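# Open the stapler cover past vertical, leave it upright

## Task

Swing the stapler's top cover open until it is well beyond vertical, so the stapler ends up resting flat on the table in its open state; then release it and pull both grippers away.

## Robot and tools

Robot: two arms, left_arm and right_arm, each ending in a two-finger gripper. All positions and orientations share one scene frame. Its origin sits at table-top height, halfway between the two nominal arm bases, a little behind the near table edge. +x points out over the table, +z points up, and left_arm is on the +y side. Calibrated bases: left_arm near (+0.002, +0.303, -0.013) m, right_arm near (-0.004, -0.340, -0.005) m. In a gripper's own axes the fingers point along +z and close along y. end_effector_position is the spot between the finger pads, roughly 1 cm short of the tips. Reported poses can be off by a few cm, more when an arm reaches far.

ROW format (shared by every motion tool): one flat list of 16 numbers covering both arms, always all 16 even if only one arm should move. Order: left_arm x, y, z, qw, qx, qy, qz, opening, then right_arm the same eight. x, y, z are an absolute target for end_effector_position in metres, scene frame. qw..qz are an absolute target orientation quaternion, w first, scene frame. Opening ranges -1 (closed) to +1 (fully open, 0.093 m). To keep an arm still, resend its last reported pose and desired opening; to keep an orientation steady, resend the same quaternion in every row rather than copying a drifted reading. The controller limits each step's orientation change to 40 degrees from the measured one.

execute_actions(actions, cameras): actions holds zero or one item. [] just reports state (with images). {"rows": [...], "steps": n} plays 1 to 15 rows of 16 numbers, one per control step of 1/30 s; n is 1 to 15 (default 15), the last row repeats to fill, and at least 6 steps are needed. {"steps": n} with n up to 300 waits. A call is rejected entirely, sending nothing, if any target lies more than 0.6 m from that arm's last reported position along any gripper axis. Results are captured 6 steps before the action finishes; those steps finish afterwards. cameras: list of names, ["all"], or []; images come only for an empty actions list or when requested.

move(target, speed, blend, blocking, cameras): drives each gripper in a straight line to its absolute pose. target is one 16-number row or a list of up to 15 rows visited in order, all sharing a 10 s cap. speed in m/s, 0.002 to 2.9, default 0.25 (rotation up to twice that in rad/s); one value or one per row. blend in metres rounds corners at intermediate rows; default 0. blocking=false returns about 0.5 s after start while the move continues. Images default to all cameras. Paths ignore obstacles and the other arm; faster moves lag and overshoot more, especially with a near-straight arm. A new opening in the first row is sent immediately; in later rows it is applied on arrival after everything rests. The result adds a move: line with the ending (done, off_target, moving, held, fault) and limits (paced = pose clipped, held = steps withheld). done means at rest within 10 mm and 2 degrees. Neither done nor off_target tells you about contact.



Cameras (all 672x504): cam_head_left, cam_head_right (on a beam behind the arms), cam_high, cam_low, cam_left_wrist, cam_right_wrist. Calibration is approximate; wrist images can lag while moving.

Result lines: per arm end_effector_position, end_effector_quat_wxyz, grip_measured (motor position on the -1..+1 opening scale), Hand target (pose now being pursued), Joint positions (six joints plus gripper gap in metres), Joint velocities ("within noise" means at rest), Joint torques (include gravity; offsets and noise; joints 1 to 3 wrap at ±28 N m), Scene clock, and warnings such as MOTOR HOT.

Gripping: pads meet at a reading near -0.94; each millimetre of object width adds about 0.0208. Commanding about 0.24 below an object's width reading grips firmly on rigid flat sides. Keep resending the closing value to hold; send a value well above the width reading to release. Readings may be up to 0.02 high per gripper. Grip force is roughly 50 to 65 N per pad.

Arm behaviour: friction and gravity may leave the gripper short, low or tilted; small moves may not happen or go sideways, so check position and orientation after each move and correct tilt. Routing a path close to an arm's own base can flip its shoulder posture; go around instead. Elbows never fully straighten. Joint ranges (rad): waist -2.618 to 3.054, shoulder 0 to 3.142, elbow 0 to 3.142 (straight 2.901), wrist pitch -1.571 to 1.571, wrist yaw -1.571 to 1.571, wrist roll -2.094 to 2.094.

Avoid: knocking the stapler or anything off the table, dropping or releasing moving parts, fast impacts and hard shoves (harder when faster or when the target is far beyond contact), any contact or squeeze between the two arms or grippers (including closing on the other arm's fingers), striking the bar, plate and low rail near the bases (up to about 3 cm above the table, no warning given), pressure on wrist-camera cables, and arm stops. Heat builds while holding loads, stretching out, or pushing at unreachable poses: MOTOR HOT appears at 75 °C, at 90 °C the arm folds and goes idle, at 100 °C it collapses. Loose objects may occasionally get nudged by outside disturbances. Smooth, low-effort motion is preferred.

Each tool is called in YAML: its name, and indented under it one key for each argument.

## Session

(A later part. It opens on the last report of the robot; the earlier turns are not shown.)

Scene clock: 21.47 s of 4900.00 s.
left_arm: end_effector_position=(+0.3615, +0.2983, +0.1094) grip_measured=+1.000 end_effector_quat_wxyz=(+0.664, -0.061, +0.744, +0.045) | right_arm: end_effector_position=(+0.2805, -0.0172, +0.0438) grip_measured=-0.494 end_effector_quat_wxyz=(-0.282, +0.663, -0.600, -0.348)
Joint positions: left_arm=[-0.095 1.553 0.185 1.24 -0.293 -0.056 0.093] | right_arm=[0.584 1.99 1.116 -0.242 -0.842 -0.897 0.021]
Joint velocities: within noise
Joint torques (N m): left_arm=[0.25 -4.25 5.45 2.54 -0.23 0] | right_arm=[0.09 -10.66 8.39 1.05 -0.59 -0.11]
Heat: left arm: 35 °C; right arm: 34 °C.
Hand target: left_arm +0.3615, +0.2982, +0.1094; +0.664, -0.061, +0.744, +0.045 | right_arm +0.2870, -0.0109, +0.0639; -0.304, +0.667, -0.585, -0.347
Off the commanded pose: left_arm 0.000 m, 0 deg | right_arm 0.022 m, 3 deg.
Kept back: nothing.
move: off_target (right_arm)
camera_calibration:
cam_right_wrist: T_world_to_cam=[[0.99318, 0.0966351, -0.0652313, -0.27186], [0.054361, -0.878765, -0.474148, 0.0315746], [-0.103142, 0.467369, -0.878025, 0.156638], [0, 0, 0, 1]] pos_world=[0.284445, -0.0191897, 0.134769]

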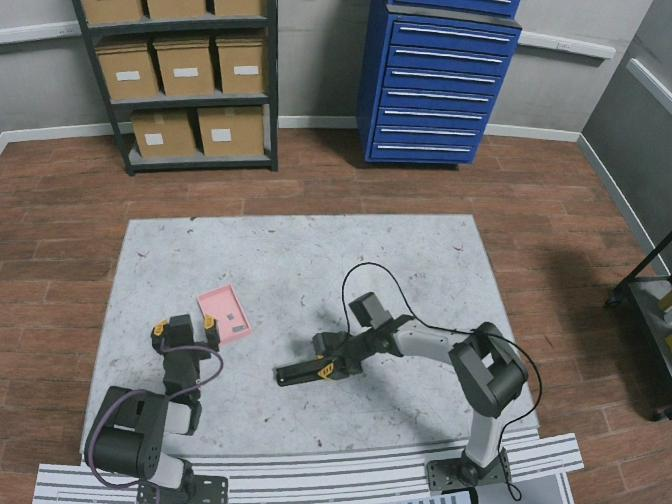

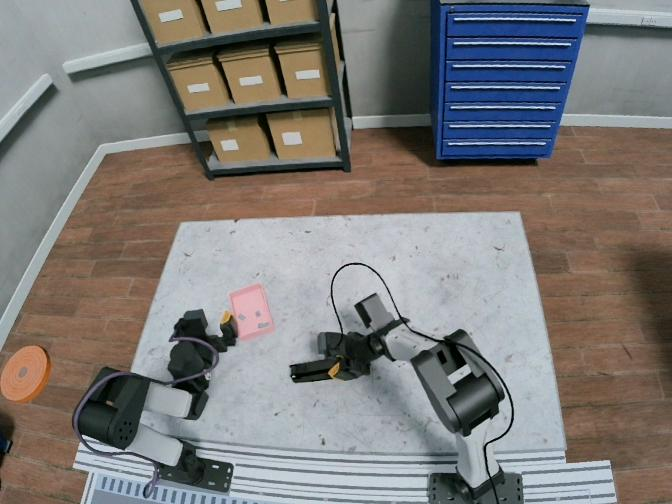

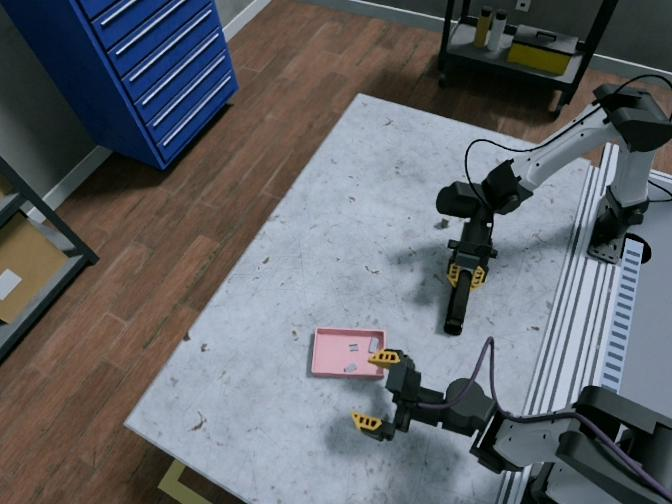

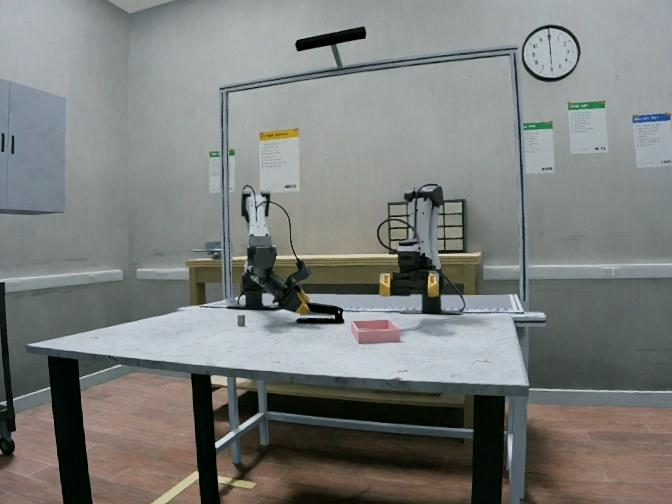

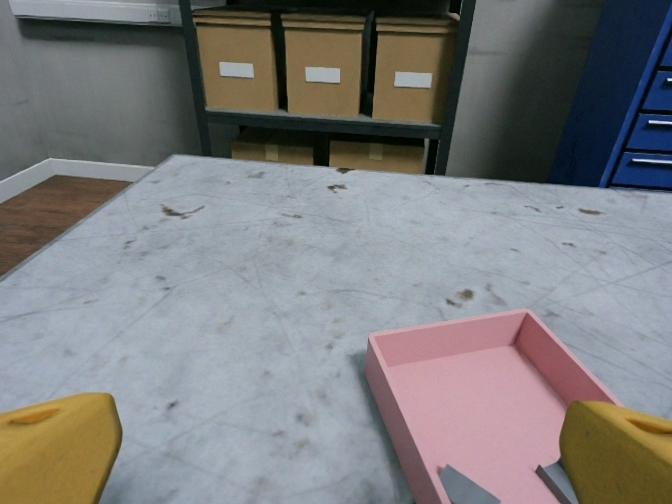

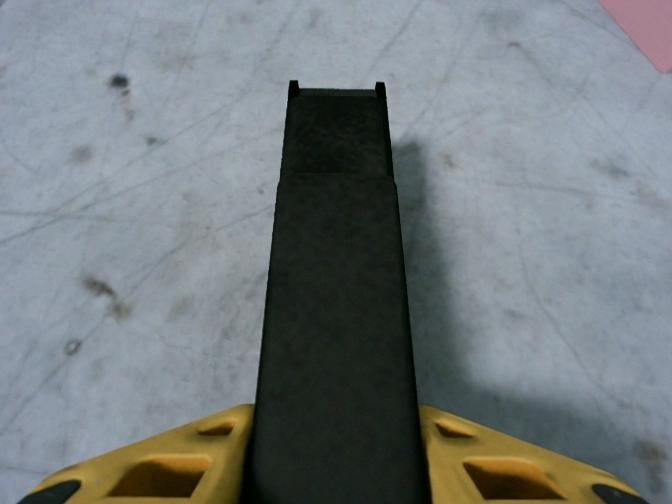

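move:
  target:
    - [0.3615,0.2983,0.1094,0.664,-0.061,0.744,0.045,1,0.2875,-0.0105,0.078,0.3044,-0.6669,0.5848,0.3471,-0.5]
  speed: 0.04
  cameras: ["cam_low","cam_right_wrist"]

zoom_image:
  camera: "cam_low"
  region: [230, 240, 370, 345]

Scene clock: 22.50 s of 4900.00 s.
left_arm: end_effector_position=(+0.3615, +0.2983, +0.1094) grip_measured=+1.000 end_effector_quat_wxyz=(+0.664, -0.061, +0.744, +0.045) | right_arm: end_effector_position=(+0.2784, -0.0184, +0.0457) grip_measured=-0.500 end_effector_quat_wxyz=(-0.268, +0.660, -0.607, -0.352)
Joint positions: left_arm=[-0.095 1.553 0.185 1.24 -0.293 -0.056 0.093] | right_arm=[0.584 1.99 1.138 -0.298 -0.842 -0.897 0.021]
Joint velocities: left_arm=[within noise] | right_arm=[0.007 0.012 0.002 0.081 -0.007 -0.066 -0.004]
Joint torques (N m): left_arm=[0.23 -4.27 5.48 2.54 -0.23 0] | right_arm=[-0.08 -12.97 8.4 1.04 -0.63 -0.13]
Heat: left arm: 35 °C; right arm: 34 °C.
Hand target: left_arm +0.3615, +0.2982, +0.1094; +0.664, -0.061, +0.744, +0.045 | right_arm +0.2866, -0.0110, +0.0777; -0.304, +0.667, -0.585, -0.347
Off the commanded pose: left_arm 0.000 m, 0 deg | right_arm 0.035 m, 5 deg.
Kept back: nothing.
move: off_target (right_arm)
camera_calibration:
cam_right_wrist: T_world_to_cam=[[0.990931, 0.0947698, -0.0952582, -0.267611], [0.040607, -0.886982, -0.460016, 0.0344943], [-0.128088, 0.451976, -0.882786, 0.165545], [0, 0, 0, 1]] pos_world=[0.284987, -0.018865, 0.136516]
Images, in order (width x height): cam_low 672x504, cam_right_wrist 672x504.

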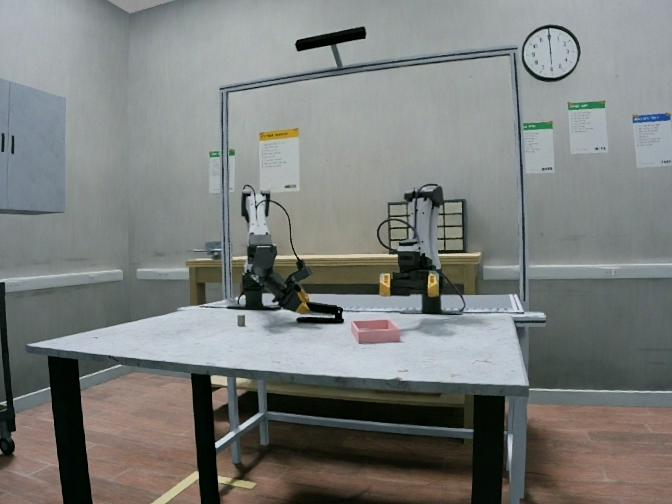

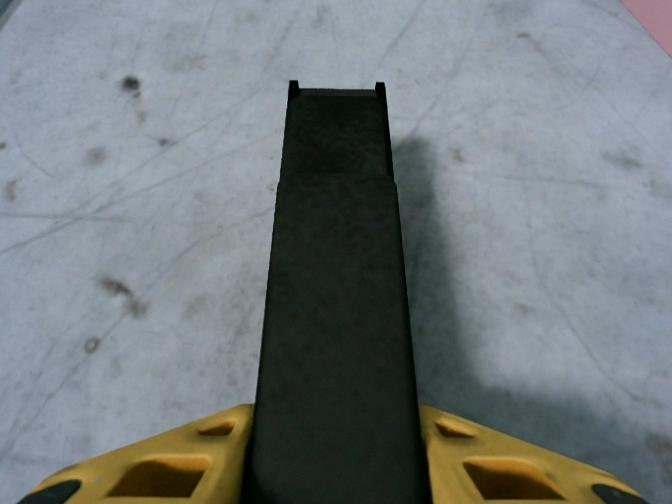

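Scaled by 3.600.

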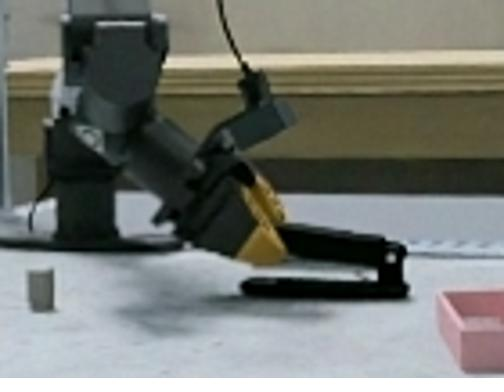

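zoom_image:
  camera: "cam_low"
  region: [285, 290, 355, 330]

wait:
  seconds: 1

zoom_image:
  camera: "cam_low"
  region: [285, 290, 355, 330]

zoom_image:
  camera: "cam_head_left"
  region: [250, 320, 370, 410]

zoom_image:
  camera: "cam_high"
  region: [400, 250, 520, 350]

Scaled by 7.200.

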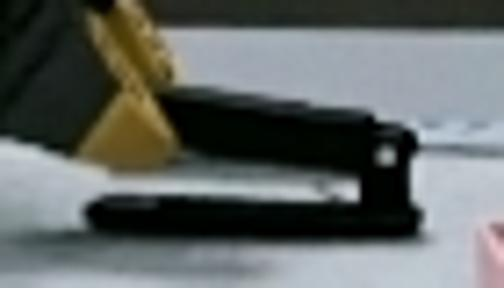

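Scene clock: 24.13 s of 4900.00 s.
left_arm: end_effector_position=(+0.3615, +0.2983, +0.1094) grip_measured=+1.000 end_effector_quat_wxyz=(+0.664, -0.061, +0.744, +0.045) | right_arm: end_effector_position=(+0.2783, -0.0185, +0.0457) grip_measured=-0.498 end_effector_quat_wxyz=(-0.268, +0.660, -0.607, -0.352)
Joint positions: left_arm=[-0.095 1.553 0.185 1.24 -0.293 -0.056 0.093] | right_arm=[0.584 1.99 1.139 -0.3 -0.842 -0.897 0.021]
Joint velocities: left_arm=[within noise] | right_arm=[-0.012 -0.007 0.007 -0.037 0.022 0.022 0.016]
Joint torques (N m): left_arm=[0.23 -4.27 5.44 2.54 -0.22 0] | right_arm=[-0.13 -12.9 8.53 1.02 -0.66 -0.1]
Heat: left arm: 36 °C; right arm: 35 °C.
Hand target: left_arm +0.3615, +0.2982, +0.1094; +0.664, -0.061, +0.744, +0.045 | right_arm +0.2866, -0.0110, +0.0777; -0.304, +0.667, -0.585, -0.347
Off the commanded pose: left_arm 0.000 m, 0 deg | right_arm 0.034 m, 5 deg.
Steps of this call (1-49: nothing new was sent). Readings (end_effector_position of left_arm | right_arm):
1: (+0.3615, +0.2983, +0.1094) | (+0.2783, -0.0185, +0.0456)
2: (+0.3615, +0.2983, +0.1094) | (+0.2783, -0.0185, +0.0456)
4: (+0.3615, +0.2983, +0.1094) | (+0.2783, -0.0185, +0.0457)
8: (+0.3615, +0.2983, +0.1094) | (+0.2783, -0.0185, +0.0457)
49: the state above
camera_calibration:
cam_right_wrist: T_world_to_cam=[[0.990836, 0.094675, -0.0963312, -0.267431], [0.0401012, -0.887256, -0.459532, 0.0346129], [-0.128977, 0.451458, -0.882922, 0.165893], [0, 0, 0, 1]] pos_world=[0.284989, -0.0188642, 0.136614]

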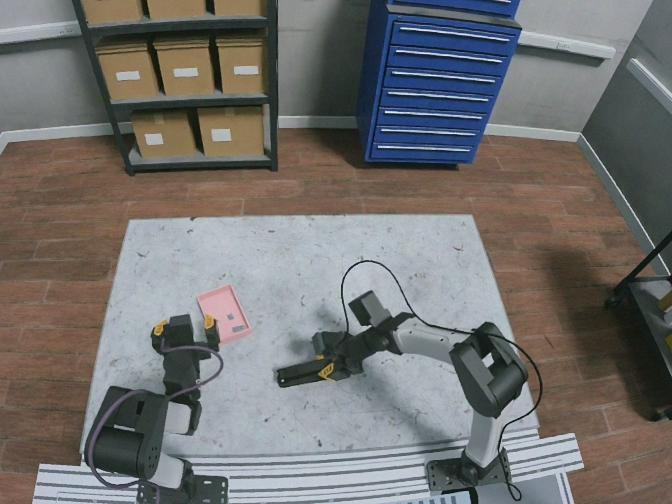

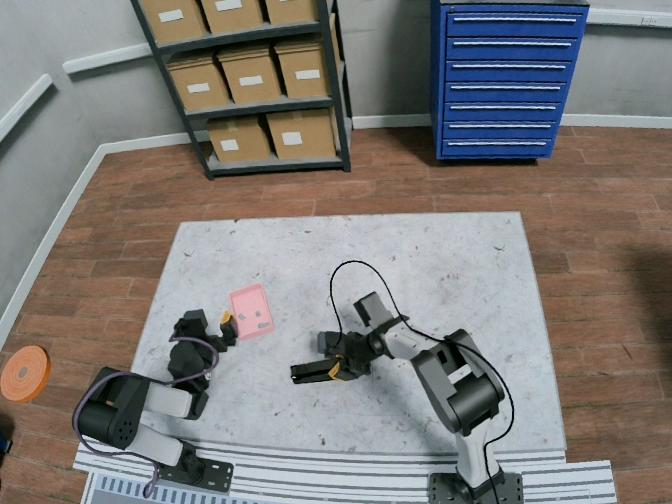

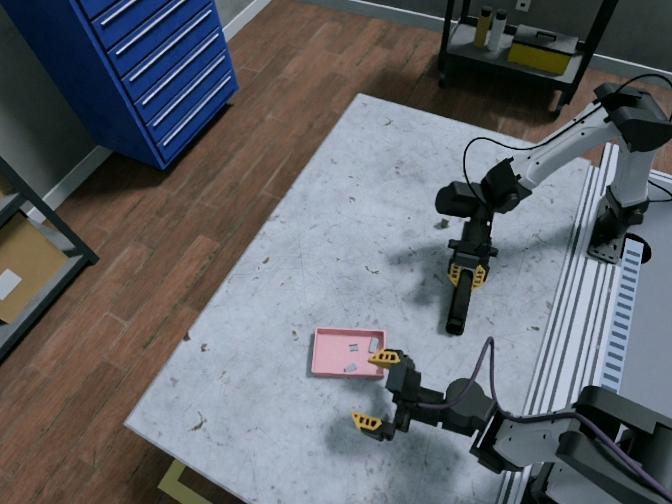

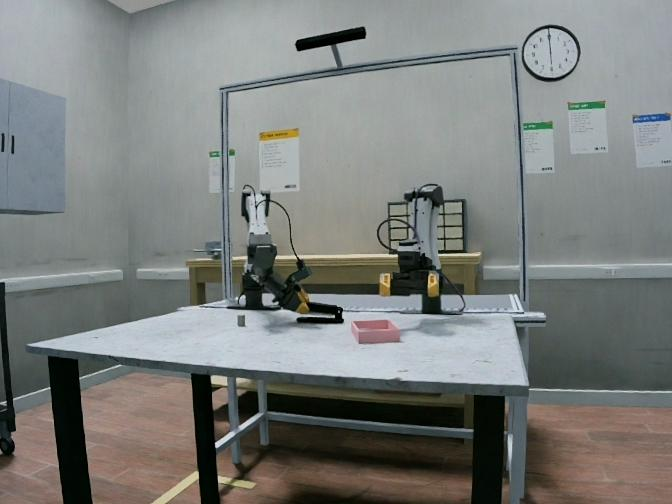

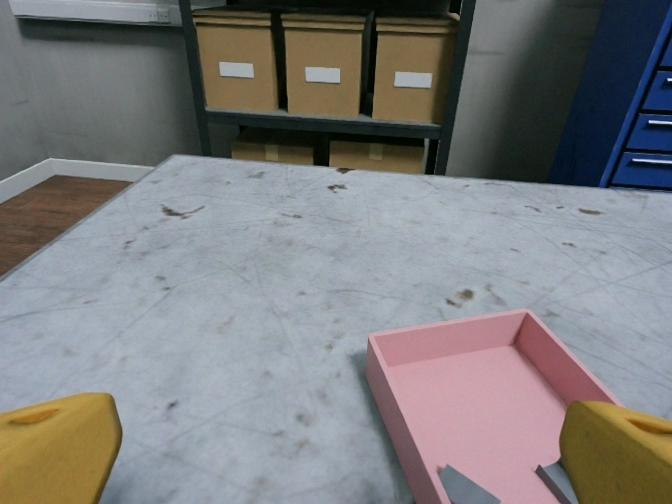

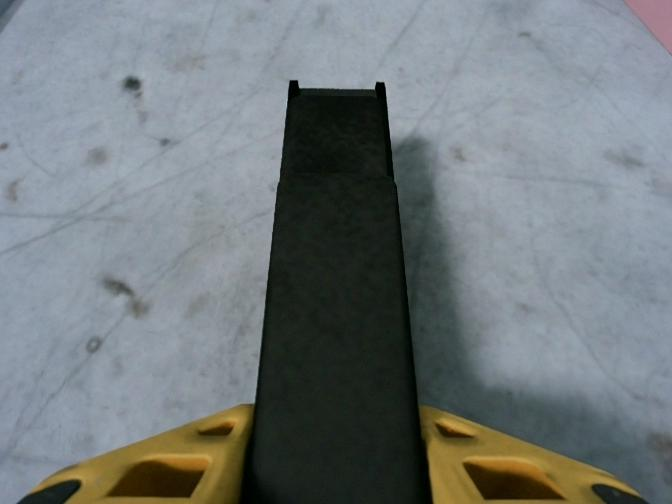

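Scaled by 7.200.

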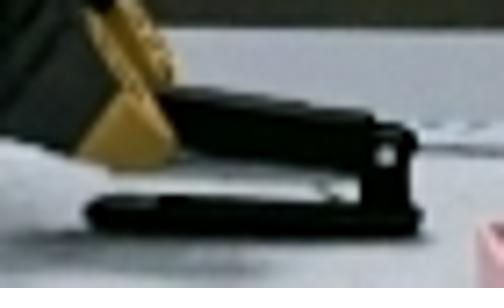

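Scaled by 4.200.

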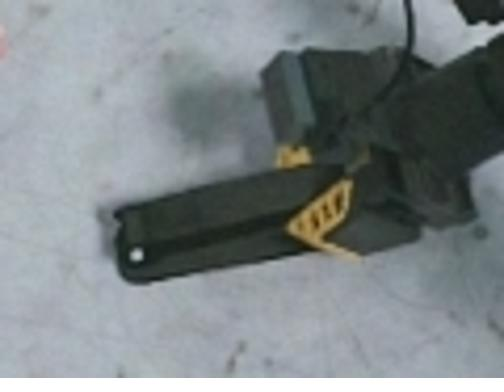

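Scaled by 4.200.

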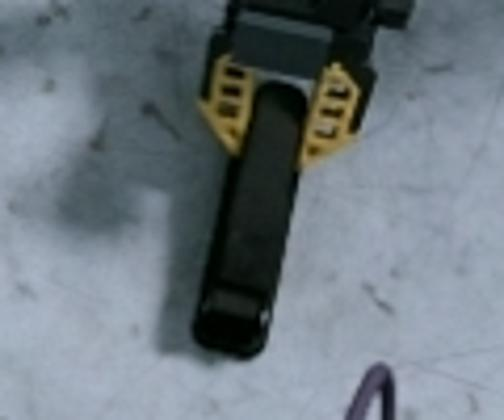

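move:
  target:
    - [0.3615,0.2983,0.1094,0.664,-0.061,0.744,0.045,1,0.288,-0.013,0.045,0.3044,-0.6669,0.5848,0.3471,-0.5]
  speed: 0.04
  cameras: ["cam_low"]

zoom_image:
  camera: "cam_low"
  region: [285, 290, 355, 330]

move:
  target:
    - [0.3615,0.2983,0.1094,0.664,-0.061,0.744,0.045,1,0.288,-0.013,0.044,0.3044,-0.6669,0.5848,0.3471,-0.2]
  speed: 0.04
  cameras: ["cam_low"]

zoom_image:
  camera: "cam_low"
  region: [285, 290, 355, 330]

Scene clock: 29.80 s of 4900.00 s.
left_arm: end_effector_position=(+0.3615, +0.2983, +0.1094) grip_measured=+1.000 end_effector_quat_wxyz=(+0.664, -0.061, +0.744, +0.045) | right_arm: end_effector_position=(+0.2812, -0.0167, +0.0444) grip_measured=-0.499 end_effector_quat_wxyz=(-0.285, +0.664, -0.598, -0.347)
Joint positions: left_arm=[-0.095 1.553 0.185 1.24 -0.293 -0.056 0.093] | right_arm=[0.584 1.99 1.117 -0.238 -0.842 -0.9 0.021]
Joint velocities: left_arm=[within noise] | right_arm=[-0.002 0.002 -0.007 0.066 -0.037 0.066 -0.004]
Joint torques (N m): left_arm=[0.23 -4.25 5.45 2.54 -0.23 0] | right_arm=[-0.42 -7.65 5.85 1.53 -0.68 -0.16]
Heat: left arm: 37 °C; right arm: 36 °C.
Hand target: left_arm +0.3615, +0.2982, +0.1094; +0.664, -0.061, +0.744, +0.045 | right_arm +0.2878, -0.0133, +0.0452; -0.304, +0.667, -0.585, -0.347
Off the commanded pose: left_arm 0.000 m, 0 deg | right_arm 0.008 m, 3 deg.
Kept back: nothing.
move: off_target (right_arm)
Images, in order (width x height): cam_low 672x504.

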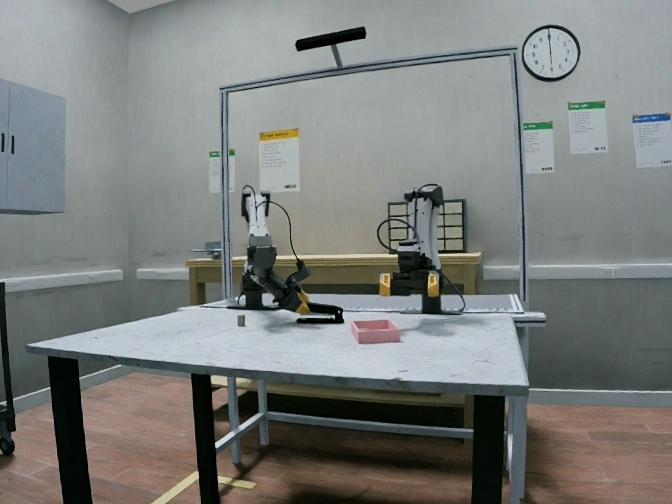

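Scaled by 7.200.

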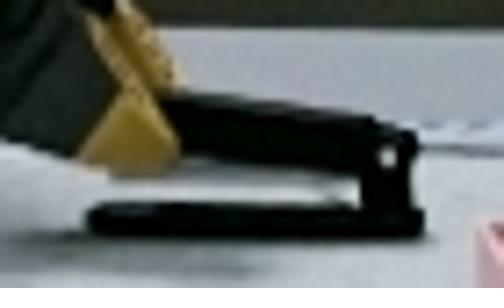

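Scene clock: 30.50 s of 4900.00 s.
left_arm: end_effector_position=(+0.3615, +0.2983, +0.1094) grip_measured=+1.000 end_effector_quat_wxyz=(+0.664, -0.061, +0.744, +0.045) | right_arm: end_effector_position=(+0.2840, -0.0149, +0.0462) grip_measured=-0.202 end_effector_quat_wxyz=(-0.294, +0.666, -0.593, -0.344)
Joint positions: left_arm=[-0.095 1.553 0.185 1.24 -0.293 -0.056 0.093] | right_arm=[0.584 1.99 1.117 -0.218 -0.843 -0.9 0.036]
Joint velocities: within noise
Joint torques (N m): left_arm=[0.24 -4.25 5.41 2.54 -0.23 0] | right_arm=[-0.49 -7.54 5.86 1.48 -0.63 -0.15]
Heat: left arm: 37 °C; right arm: 36 °C.
Hand target: left_arm +0.3615, +0.2982, +0.1094; +0.664, -0.061, +0.744, +0.045 | right_arm +0.2879, -0.0131, +0.0441; -0.304, +0.667, -0.585, -0.347
Off the commanded pose: left_arm 0.000 m, 0 deg | right_arm 0.005 m, 2 deg.
Kept back: nothing.
move: done
Images, in order (width x height): cam_low 672x504.

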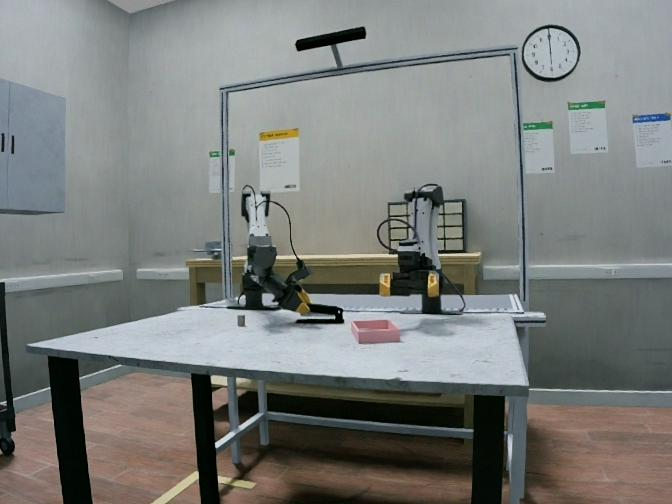

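Scaled by 7.200.

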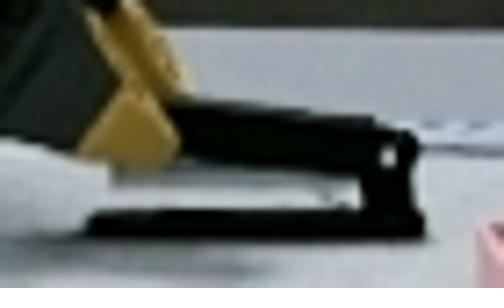

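move:
  target:
    - [0.3615,0.2983,0.1094,0.664,-0.061,0.744,0.045,1,0.293,-0.085,0.105,0.3119,-0.6540,0.5993,0.3404,1]
    - [0.3615,0.2983,0.1094,0.664,-0.061,0.744,0.045,1,0.293,-0.11,0.05,0.4113,-0.585,0.536,0.4489,1]
  speed: 0.1

zoom_image:
  camera: "cam_low"
  region: [230, 240, 370, 345]

Scene clock: 34.13 s of 4900.00 s.
left_arm: end_effector_position=(+0.3615, +0.2983, +0.1094) grip_measured=+1.000 end_effector_quat_wxyz=(+0.664, -0.061, +0.744, +0.045) | right_arm: end_effector_position=(+0.2914, -0.1094, +0.0516) grip_measured=+1.000 end_effector_quat_wxyz=(-0.405, +0.591, -0.539, -0.442)
Joint positions: left_arm=[-0.095 1.553 0.185 1.24 -0.293 -0.056 0.093] | right_arm=[0.254 1.996 0.891 -0.076 -1.261 -1.132 0.093]
Joint velocities: within noise
Joint torques (N m): left_arm=[0.25 -4.27 5.44 2.54 -0.23 -0.01] | right_arm=[-0.51 -6.49 4.57 1.13 -0.77 0]
Heat: left arm: 37 °C; right arm: 36 °C.
Hand target: left_arm +0.3615, +0.2982, +0.1094; +0.664, -0.061, +0.744, +0.045 | right_arm +0.2929, -0.1101, +0.0501; -0.410, +0.586, -0.535, -0.449
Off the commanded pose: left_arm 0.000 m, 0 deg | right_arm 0.002 m, 1 deg.
Kept back: nothing.
move: done
camera_calibration:
cam_right_wrist: T_world_to_cam=[[0.996755, 0.0752439, -0.0285823, -0.278624], [0.0279187, -0.656262, -0.754017, 0.000189864], [-0.0754926, 0.750772, -0.656233, 0.219259], [0, 0, 0, 1]] pos_world=[0.294267, -0.143525, 0.136065]

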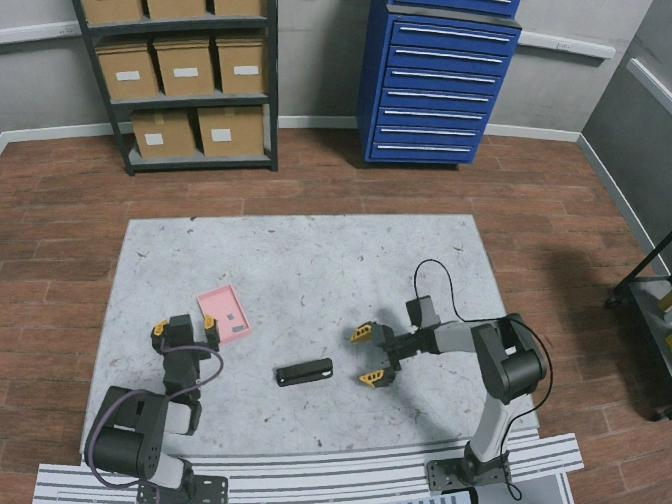

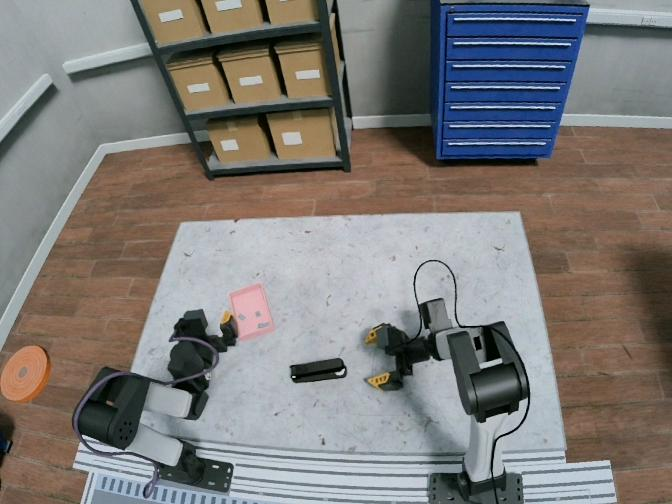

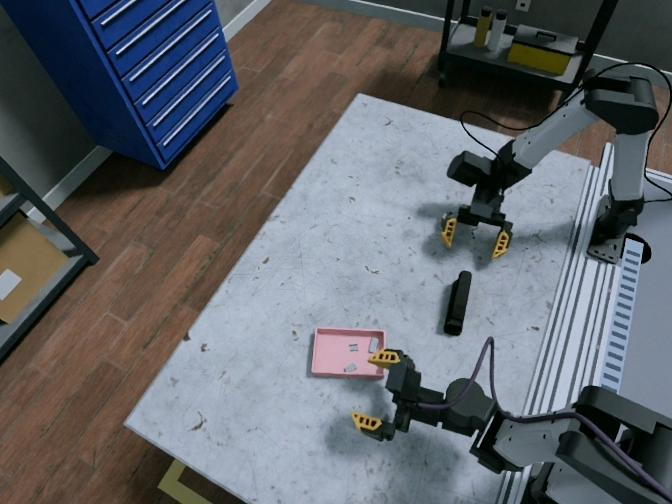

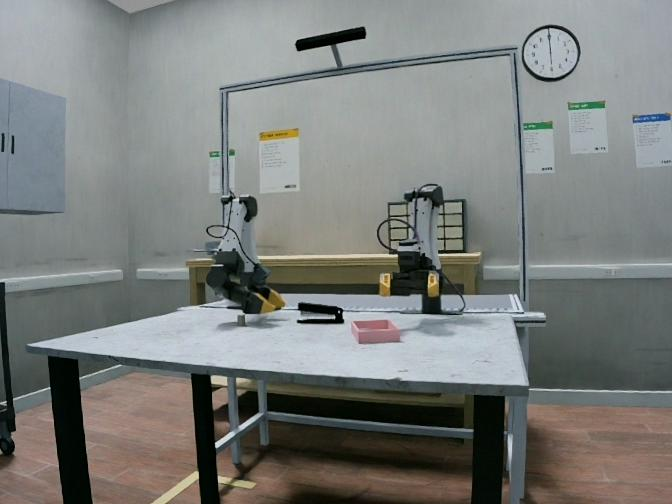

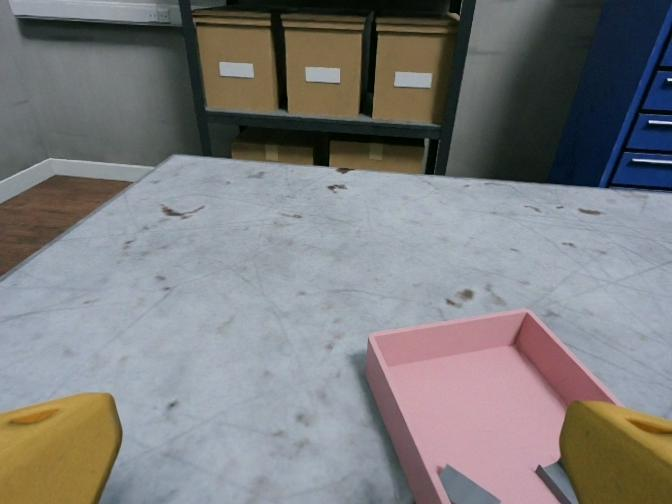

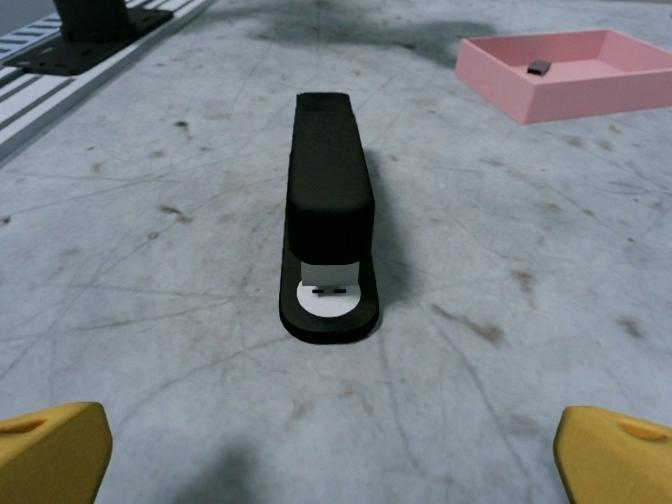

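Scaled by 3.600.

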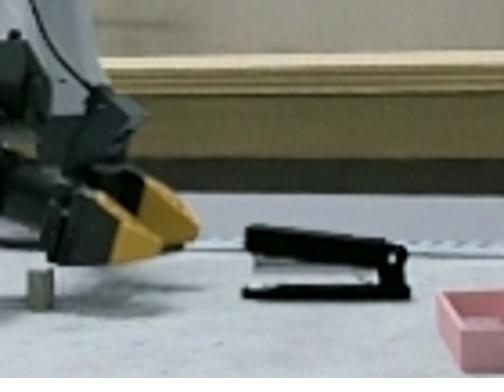

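move:
  target:
    - [0.3615,0.2983,0.1094,0.664,-0.061,0.744,0.045,1,0.286,-0.022,0.028,0.4080,-0.5894,0.5310,0.4528,1]
  speed: 0.08

zoom_image:
  camera: "cam_low"
  region: [270, 280, 354, 343]

Scene clock: 36.40 s of 4900.00 s.
left_arm: end_effector_position=(+0.3615, +0.2983, +0.1094) grip_measured=+1.000 end_effector_quat_wxyz=(+0.664, -0.061, +0.744, +0.045) | right_arm: end_effector_position=(+0.2834, -0.0229, +0.0335) grip_measured=+1.000 end_effector_quat_wxyz=(-0.405, +0.591, -0.527, -0.457)
Joint positions: left_arm=[-0.095 1.553 0.185 1.24 -0.293 -0.056 0.093] | right_arm=[0.5 2.141 0.849 0.623 -1.146 -0.588 0.093]
Joint velocities: within noise
Joint torques (N m): left_arm=[0.24 -4.27 5.44 2.54 -0.23 0] | right_arm=[0.13 -7.1 4.55 1.8 -0.32 -0.03]
Heat: left arm: 38 °C; right arm: 36 °C.
Hand target: left_arm +0.3615, +0.2982, +0.1094; +0.664, -0.061, +0.744, +0.045 | right_arm +0.2859, -0.0221, +0.0282; -0.408, +0.589, -0.531, -0.453
Off the commanded pose: left_arm 0.000 m, 0 deg | right_arm 0.006 m, 1 deg.
Kept back: nothing.
move: done
camera_calibration:
cam_right_wrist: T_world_to_cam=[[0.99421, 0.102409, -0.0325502, -0.276137], [0.0402328, -0.635631, -0.770944, 0.0410126], [-0.0996415, 0.765171, -0.63607, 0.148316], [0, 0, 0, 1]] pos_world=[0.287666, -0.0591394, 0.116969]

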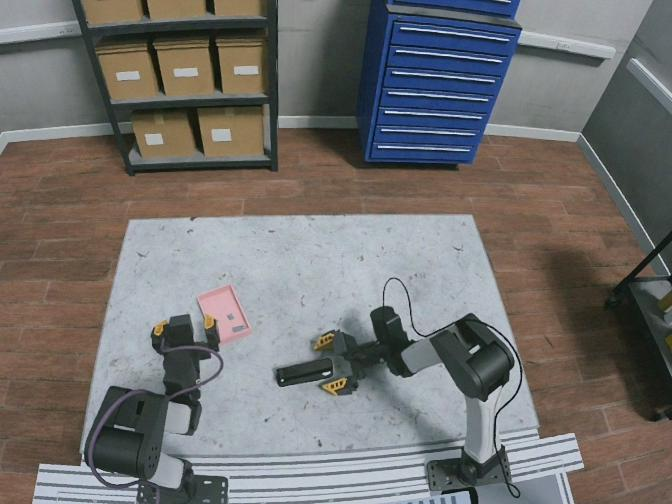

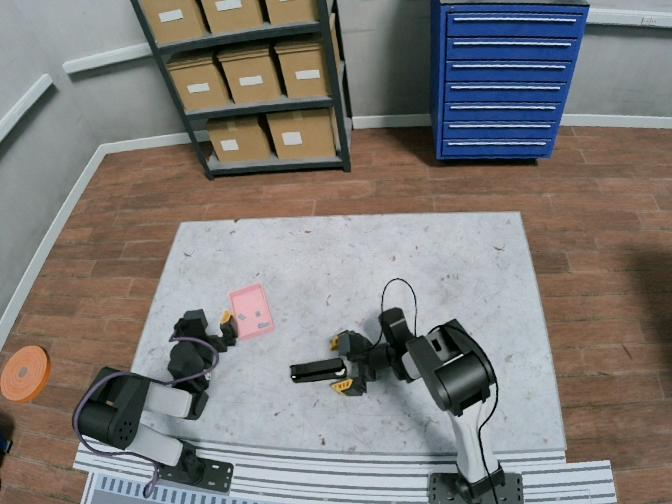

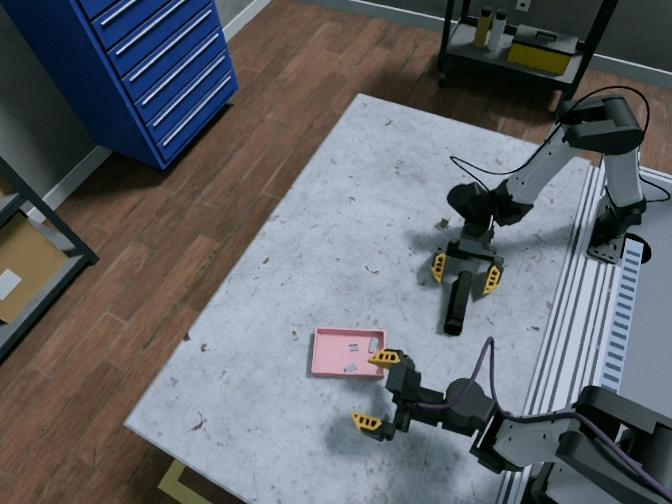

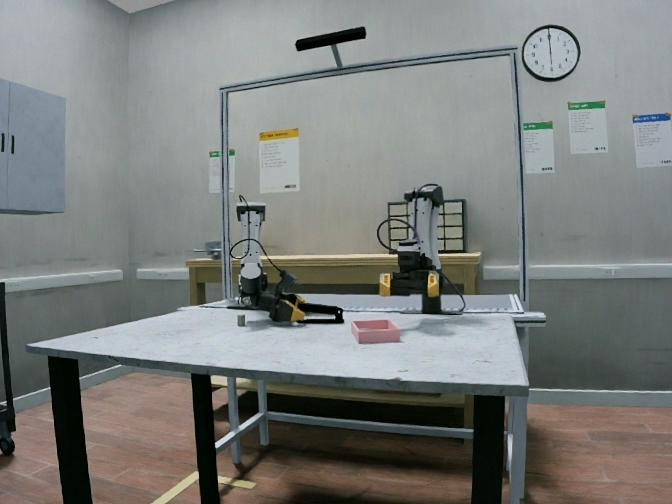

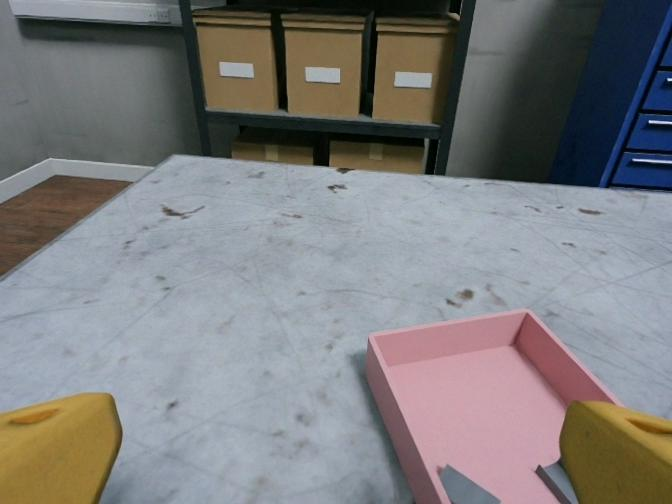

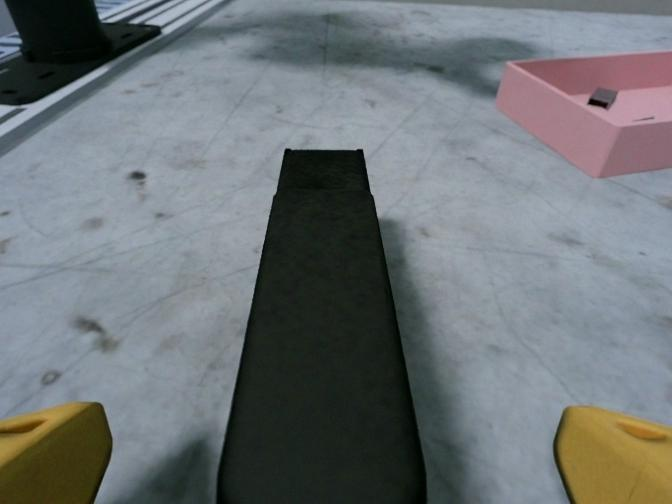

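Scaled by 6.000.

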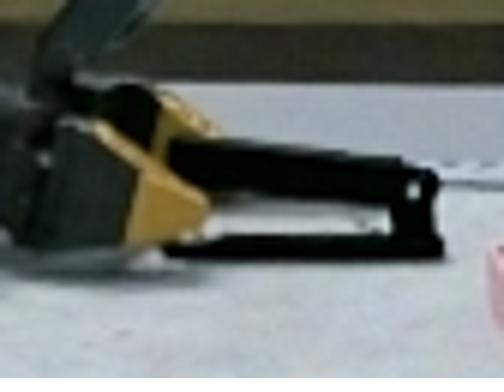

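move:
  target:
    - [0.3615,0.2983,0.1094,0.664,-0.061,0.744,0.045,1,0.284,-0.020,0.0185,0.4080,-0.5894,0.5310,0.4528,1]
  speed: 0.05
  cameras: ["cam_low","cam_right_wrist"]

zoom_image:
  camera: "cam_low"
  region: [270, 280, 354, 343]

Scene clock: 37.50 s of 4900.00 s.
left_arm: end_effector_position=(+0.3615, +0.2983, +0.1094) grip_measured=+1.000 end_effector_quat_wxyz=(+0.664, -0.061, +0.744, +0.045) | right_arm: end_effector_position=(+0.2837, -0.0210, +0.0244) grip_measured=+1.000 end_effector_quat_wxyz=(-0.406, +0.591, -0.528, -0.456)
Joint positions: left_arm=[-0.095 1.553 0.185 1.24 -0.293 -0.056 0.093] | right_arm=[0.506 2.178 0.849 0.671 -1.14 -0.577 0.093]
Joint velocities: within noise
Joint torques (N m): left_arm=[0.23 -4.25 5.42 2.54 -0.23 0] | right_arm=[0.24 -7.39 3.7 1.78 -0.3 0.02]
Heat: left arm: 38 °C; right arm: 36 °C.
Hand target: left_arm +0.3615, +0.2982, +0.1094; +0.664, -0.061, +0.744, +0.045 | right_arm +0.2839, -0.0201, +0.0186; -0.407, +0.590, -0.531, -0.453
Off the commanded pose: left_arm 0.000 m, 0 deg | right_arm 0.006 m, 1 deg.
Kept back: nothing.
move: done
camera_calibration:
cam_right_wrist: T_world_to_cam=[[0.994464, 0.0999815, -0.0323129, -0.277065], [0.0388352, -0.635494, -0.771129, 0.0356248], [-0.0976333, 0.765605, -0.635859, 0.140521], [0, 0, 0, 1]] pos_world=[0.287867, -0.0572428, 0.10787]
Images, in order (width x height): cam_low 672x504, cam_right_wrist 672x504.

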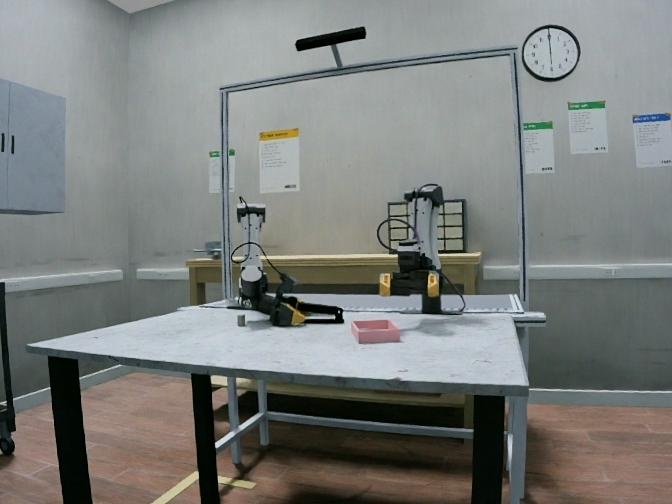

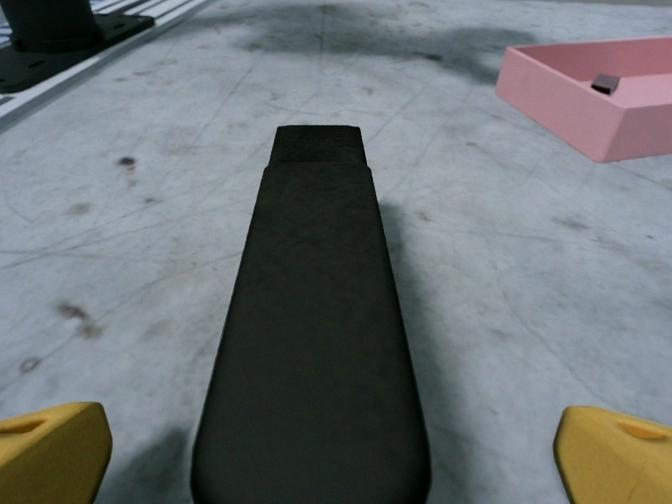

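Scaled by 6.000.

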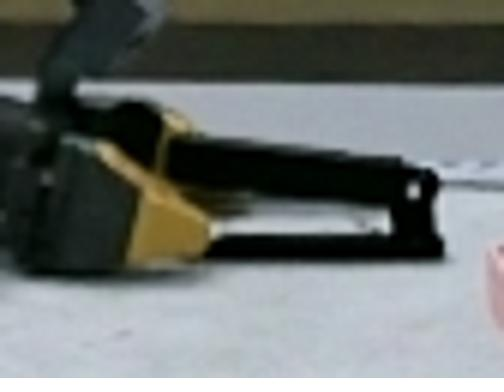

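move:
  target:
    - [0.3615,0.2983,0.1094,0.664,-0.061,0.744,0.045,1,0.278,-0.020,0.0185,0.4080,-0.5894,0.5310,0.4528,1]
  speed: 0.05
  cameras: ["cam_low","cam_right_wrist"]

zoom_image:
  camera: "cam_low"
  region: [270, 280, 354, 343]

Scene clock: 38.57 s of 4900.00 s.
left_arm: end_effector_position=(+0.3615, +0.2983, +0.1094) grip_measured=+1.000 end_effector_quat_wxyz=(+0.664, -0.061, +0.744, +0.045) | right_arm: end_effector_position=(+0.2773, -0.0213, +0.0215) grip_measured=+1.000 end_effector_quat_wxyz=(-0.405, +0.591, -0.528, -0.456)
Joint positions: left_arm=[-0.095 1.553 0.185 1.24 -0.293 -0.056 0.093] | right_arm=[0.513 2.178 0.821 0.708 -1.134 -0.565 0.093]
Joint velocities: within noise
Joint torques (N m): left_arm=[0.21 -4.25 5.45 2.54 -0.22 0] | right_arm=[0.35 -7.91 3.71 1.73 -0.32 0.03]
Heat: left arm: 38 °C; right arm: 36 °C.
Hand target: left_arm +0.3615, +0.2982, +0.1094; +0.664, -0.061, +0.744, +0.045 | right_arm +0.2780, -0.0201, +0.0185; -0.408, +0.589, -0.531, -0.453
Off the commanded pose: left_arm 0.000 m, 0 deg | right_arm 0.003 m, 1 deg.
Kept back: nothing.
move: done
camera_calibration:
cam_right_wrist: T_world_to_cam=[[0.994406, 0.100264, -0.0332335, -0.270735], [0.038326, -0.635671, -0.771009, 0.0335626], [-0.09843, 0.765422, -0.635957, 0.138514], [0, 0, 0, 1]] pos_world=[0.281568, -0.057542, 0.104969]
Images, in order (width x height): cam_low 672x504, cam_right_wrist 672x504.

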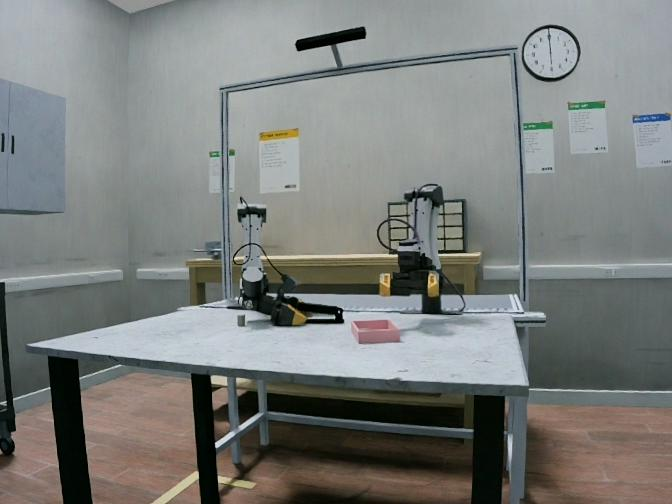

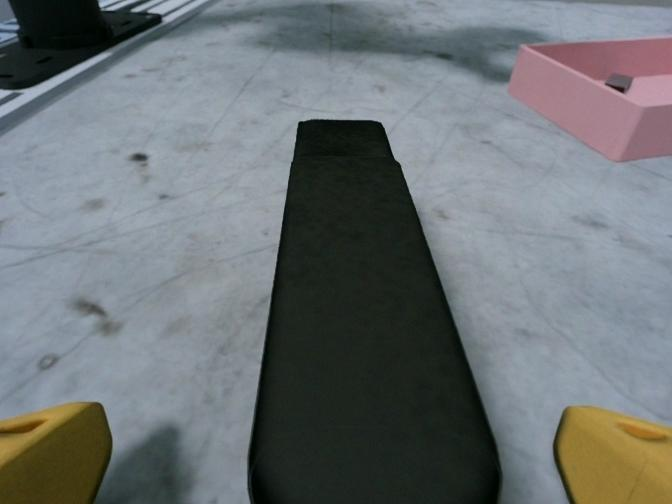

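Scaled by 6.000.

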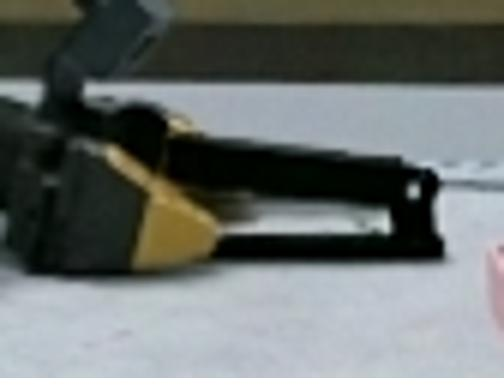

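move:
  target:
    - [0.3615,0.2983,0.1094,0.664,-0.061,0.744,0.045,1,0.2830,-0.020,0.021,0.4080,-0.5894,0.5310,0.4528,1]
  speed: 0.05
  cameras: ["cam_low","cam_right_wrist"]

zoom_image:
  camera: "cam_low"
  region: [270, 280, 354, 343]

Scene clock: 39.63 s of 4900.00 s.
left_arm: end_effector_position=(+0.3615, +0.2983, +0.1094) grip_measured=+1.000 end_effector_quat_wxyz=(+0.664, -0.061, +0.744, +0.045) | right_arm: end_effector_position=(+0.2773, -0.0213, +0.0216) grip_measured=+1.000 end_effector_quat_wxyz=(-0.405, +0.590, -0.528, -0.456)
Joint positions: left_arm=[-0.095 1.553 0.185 1.24 -0.293 -0.056 0.093] | right_arm=[0.513 2.178 0.821 0.709 -1.134 -0.564 0.093]
Joint velocities: within noise
Joint torques (N m): left_arm=[0.27 -4.26 5.45 2.54 -0.22 0] | right_arm=[-0.18 -7.92 5.41 1.46 -0.33 -0.08]
Heat: left arm: 38 °C; right arm: 36 °C.
Hand target: left_arm +0.3615, +0.2982, +0.1094; +0.664, -0.061, +0.744, +0.045 | right_arm +0.2829, -0.0201, +0.0210; -0.408, +0.589, -0.531, -0.453
Off the commanded pose: left_arm 0.000 m, 0 deg | right_arm 0.006 m, 1 deg.
Kept back: nothing.
move: done
camera_calibration:
cam_right_wrist: T_world_to_cam=[[0.994418, 0.0999051, -0.0339507, -0.270676], [0.0375186, -0.635514, -0.771177, 0.033752], [-0.0986207, 0.765598, -0.635715, 0.13863], [0, 0, 0, 1]] pos_world=[0.28157, -0.0576428, 0.104968]
Images, in order (width x height): cam_low 672x504, cam_right_wrist 672x504.

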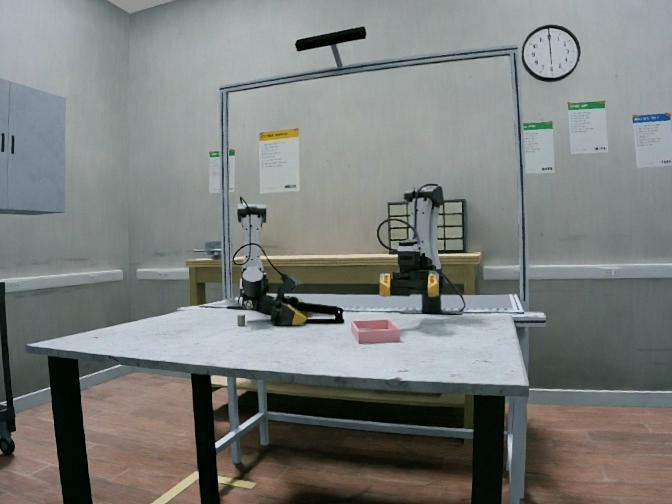

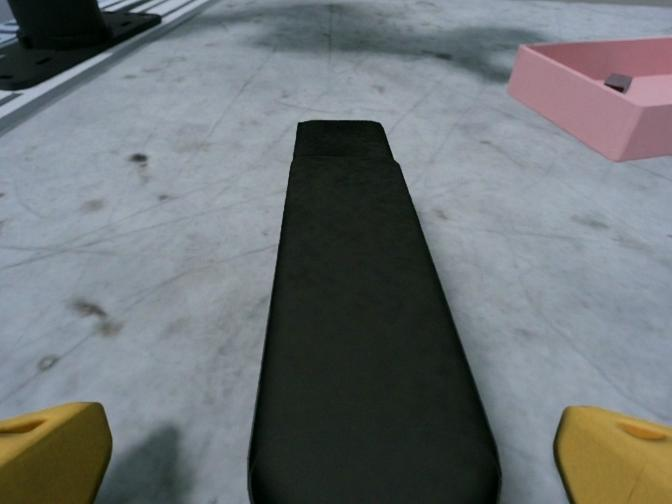

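Scaled by 6.000.

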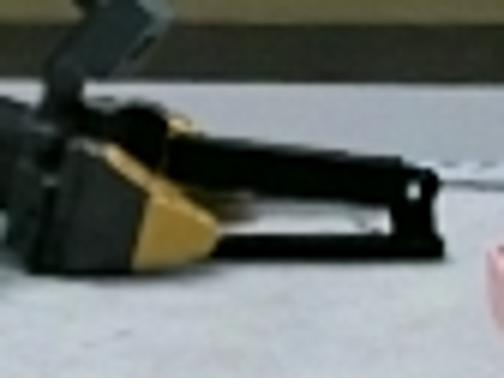

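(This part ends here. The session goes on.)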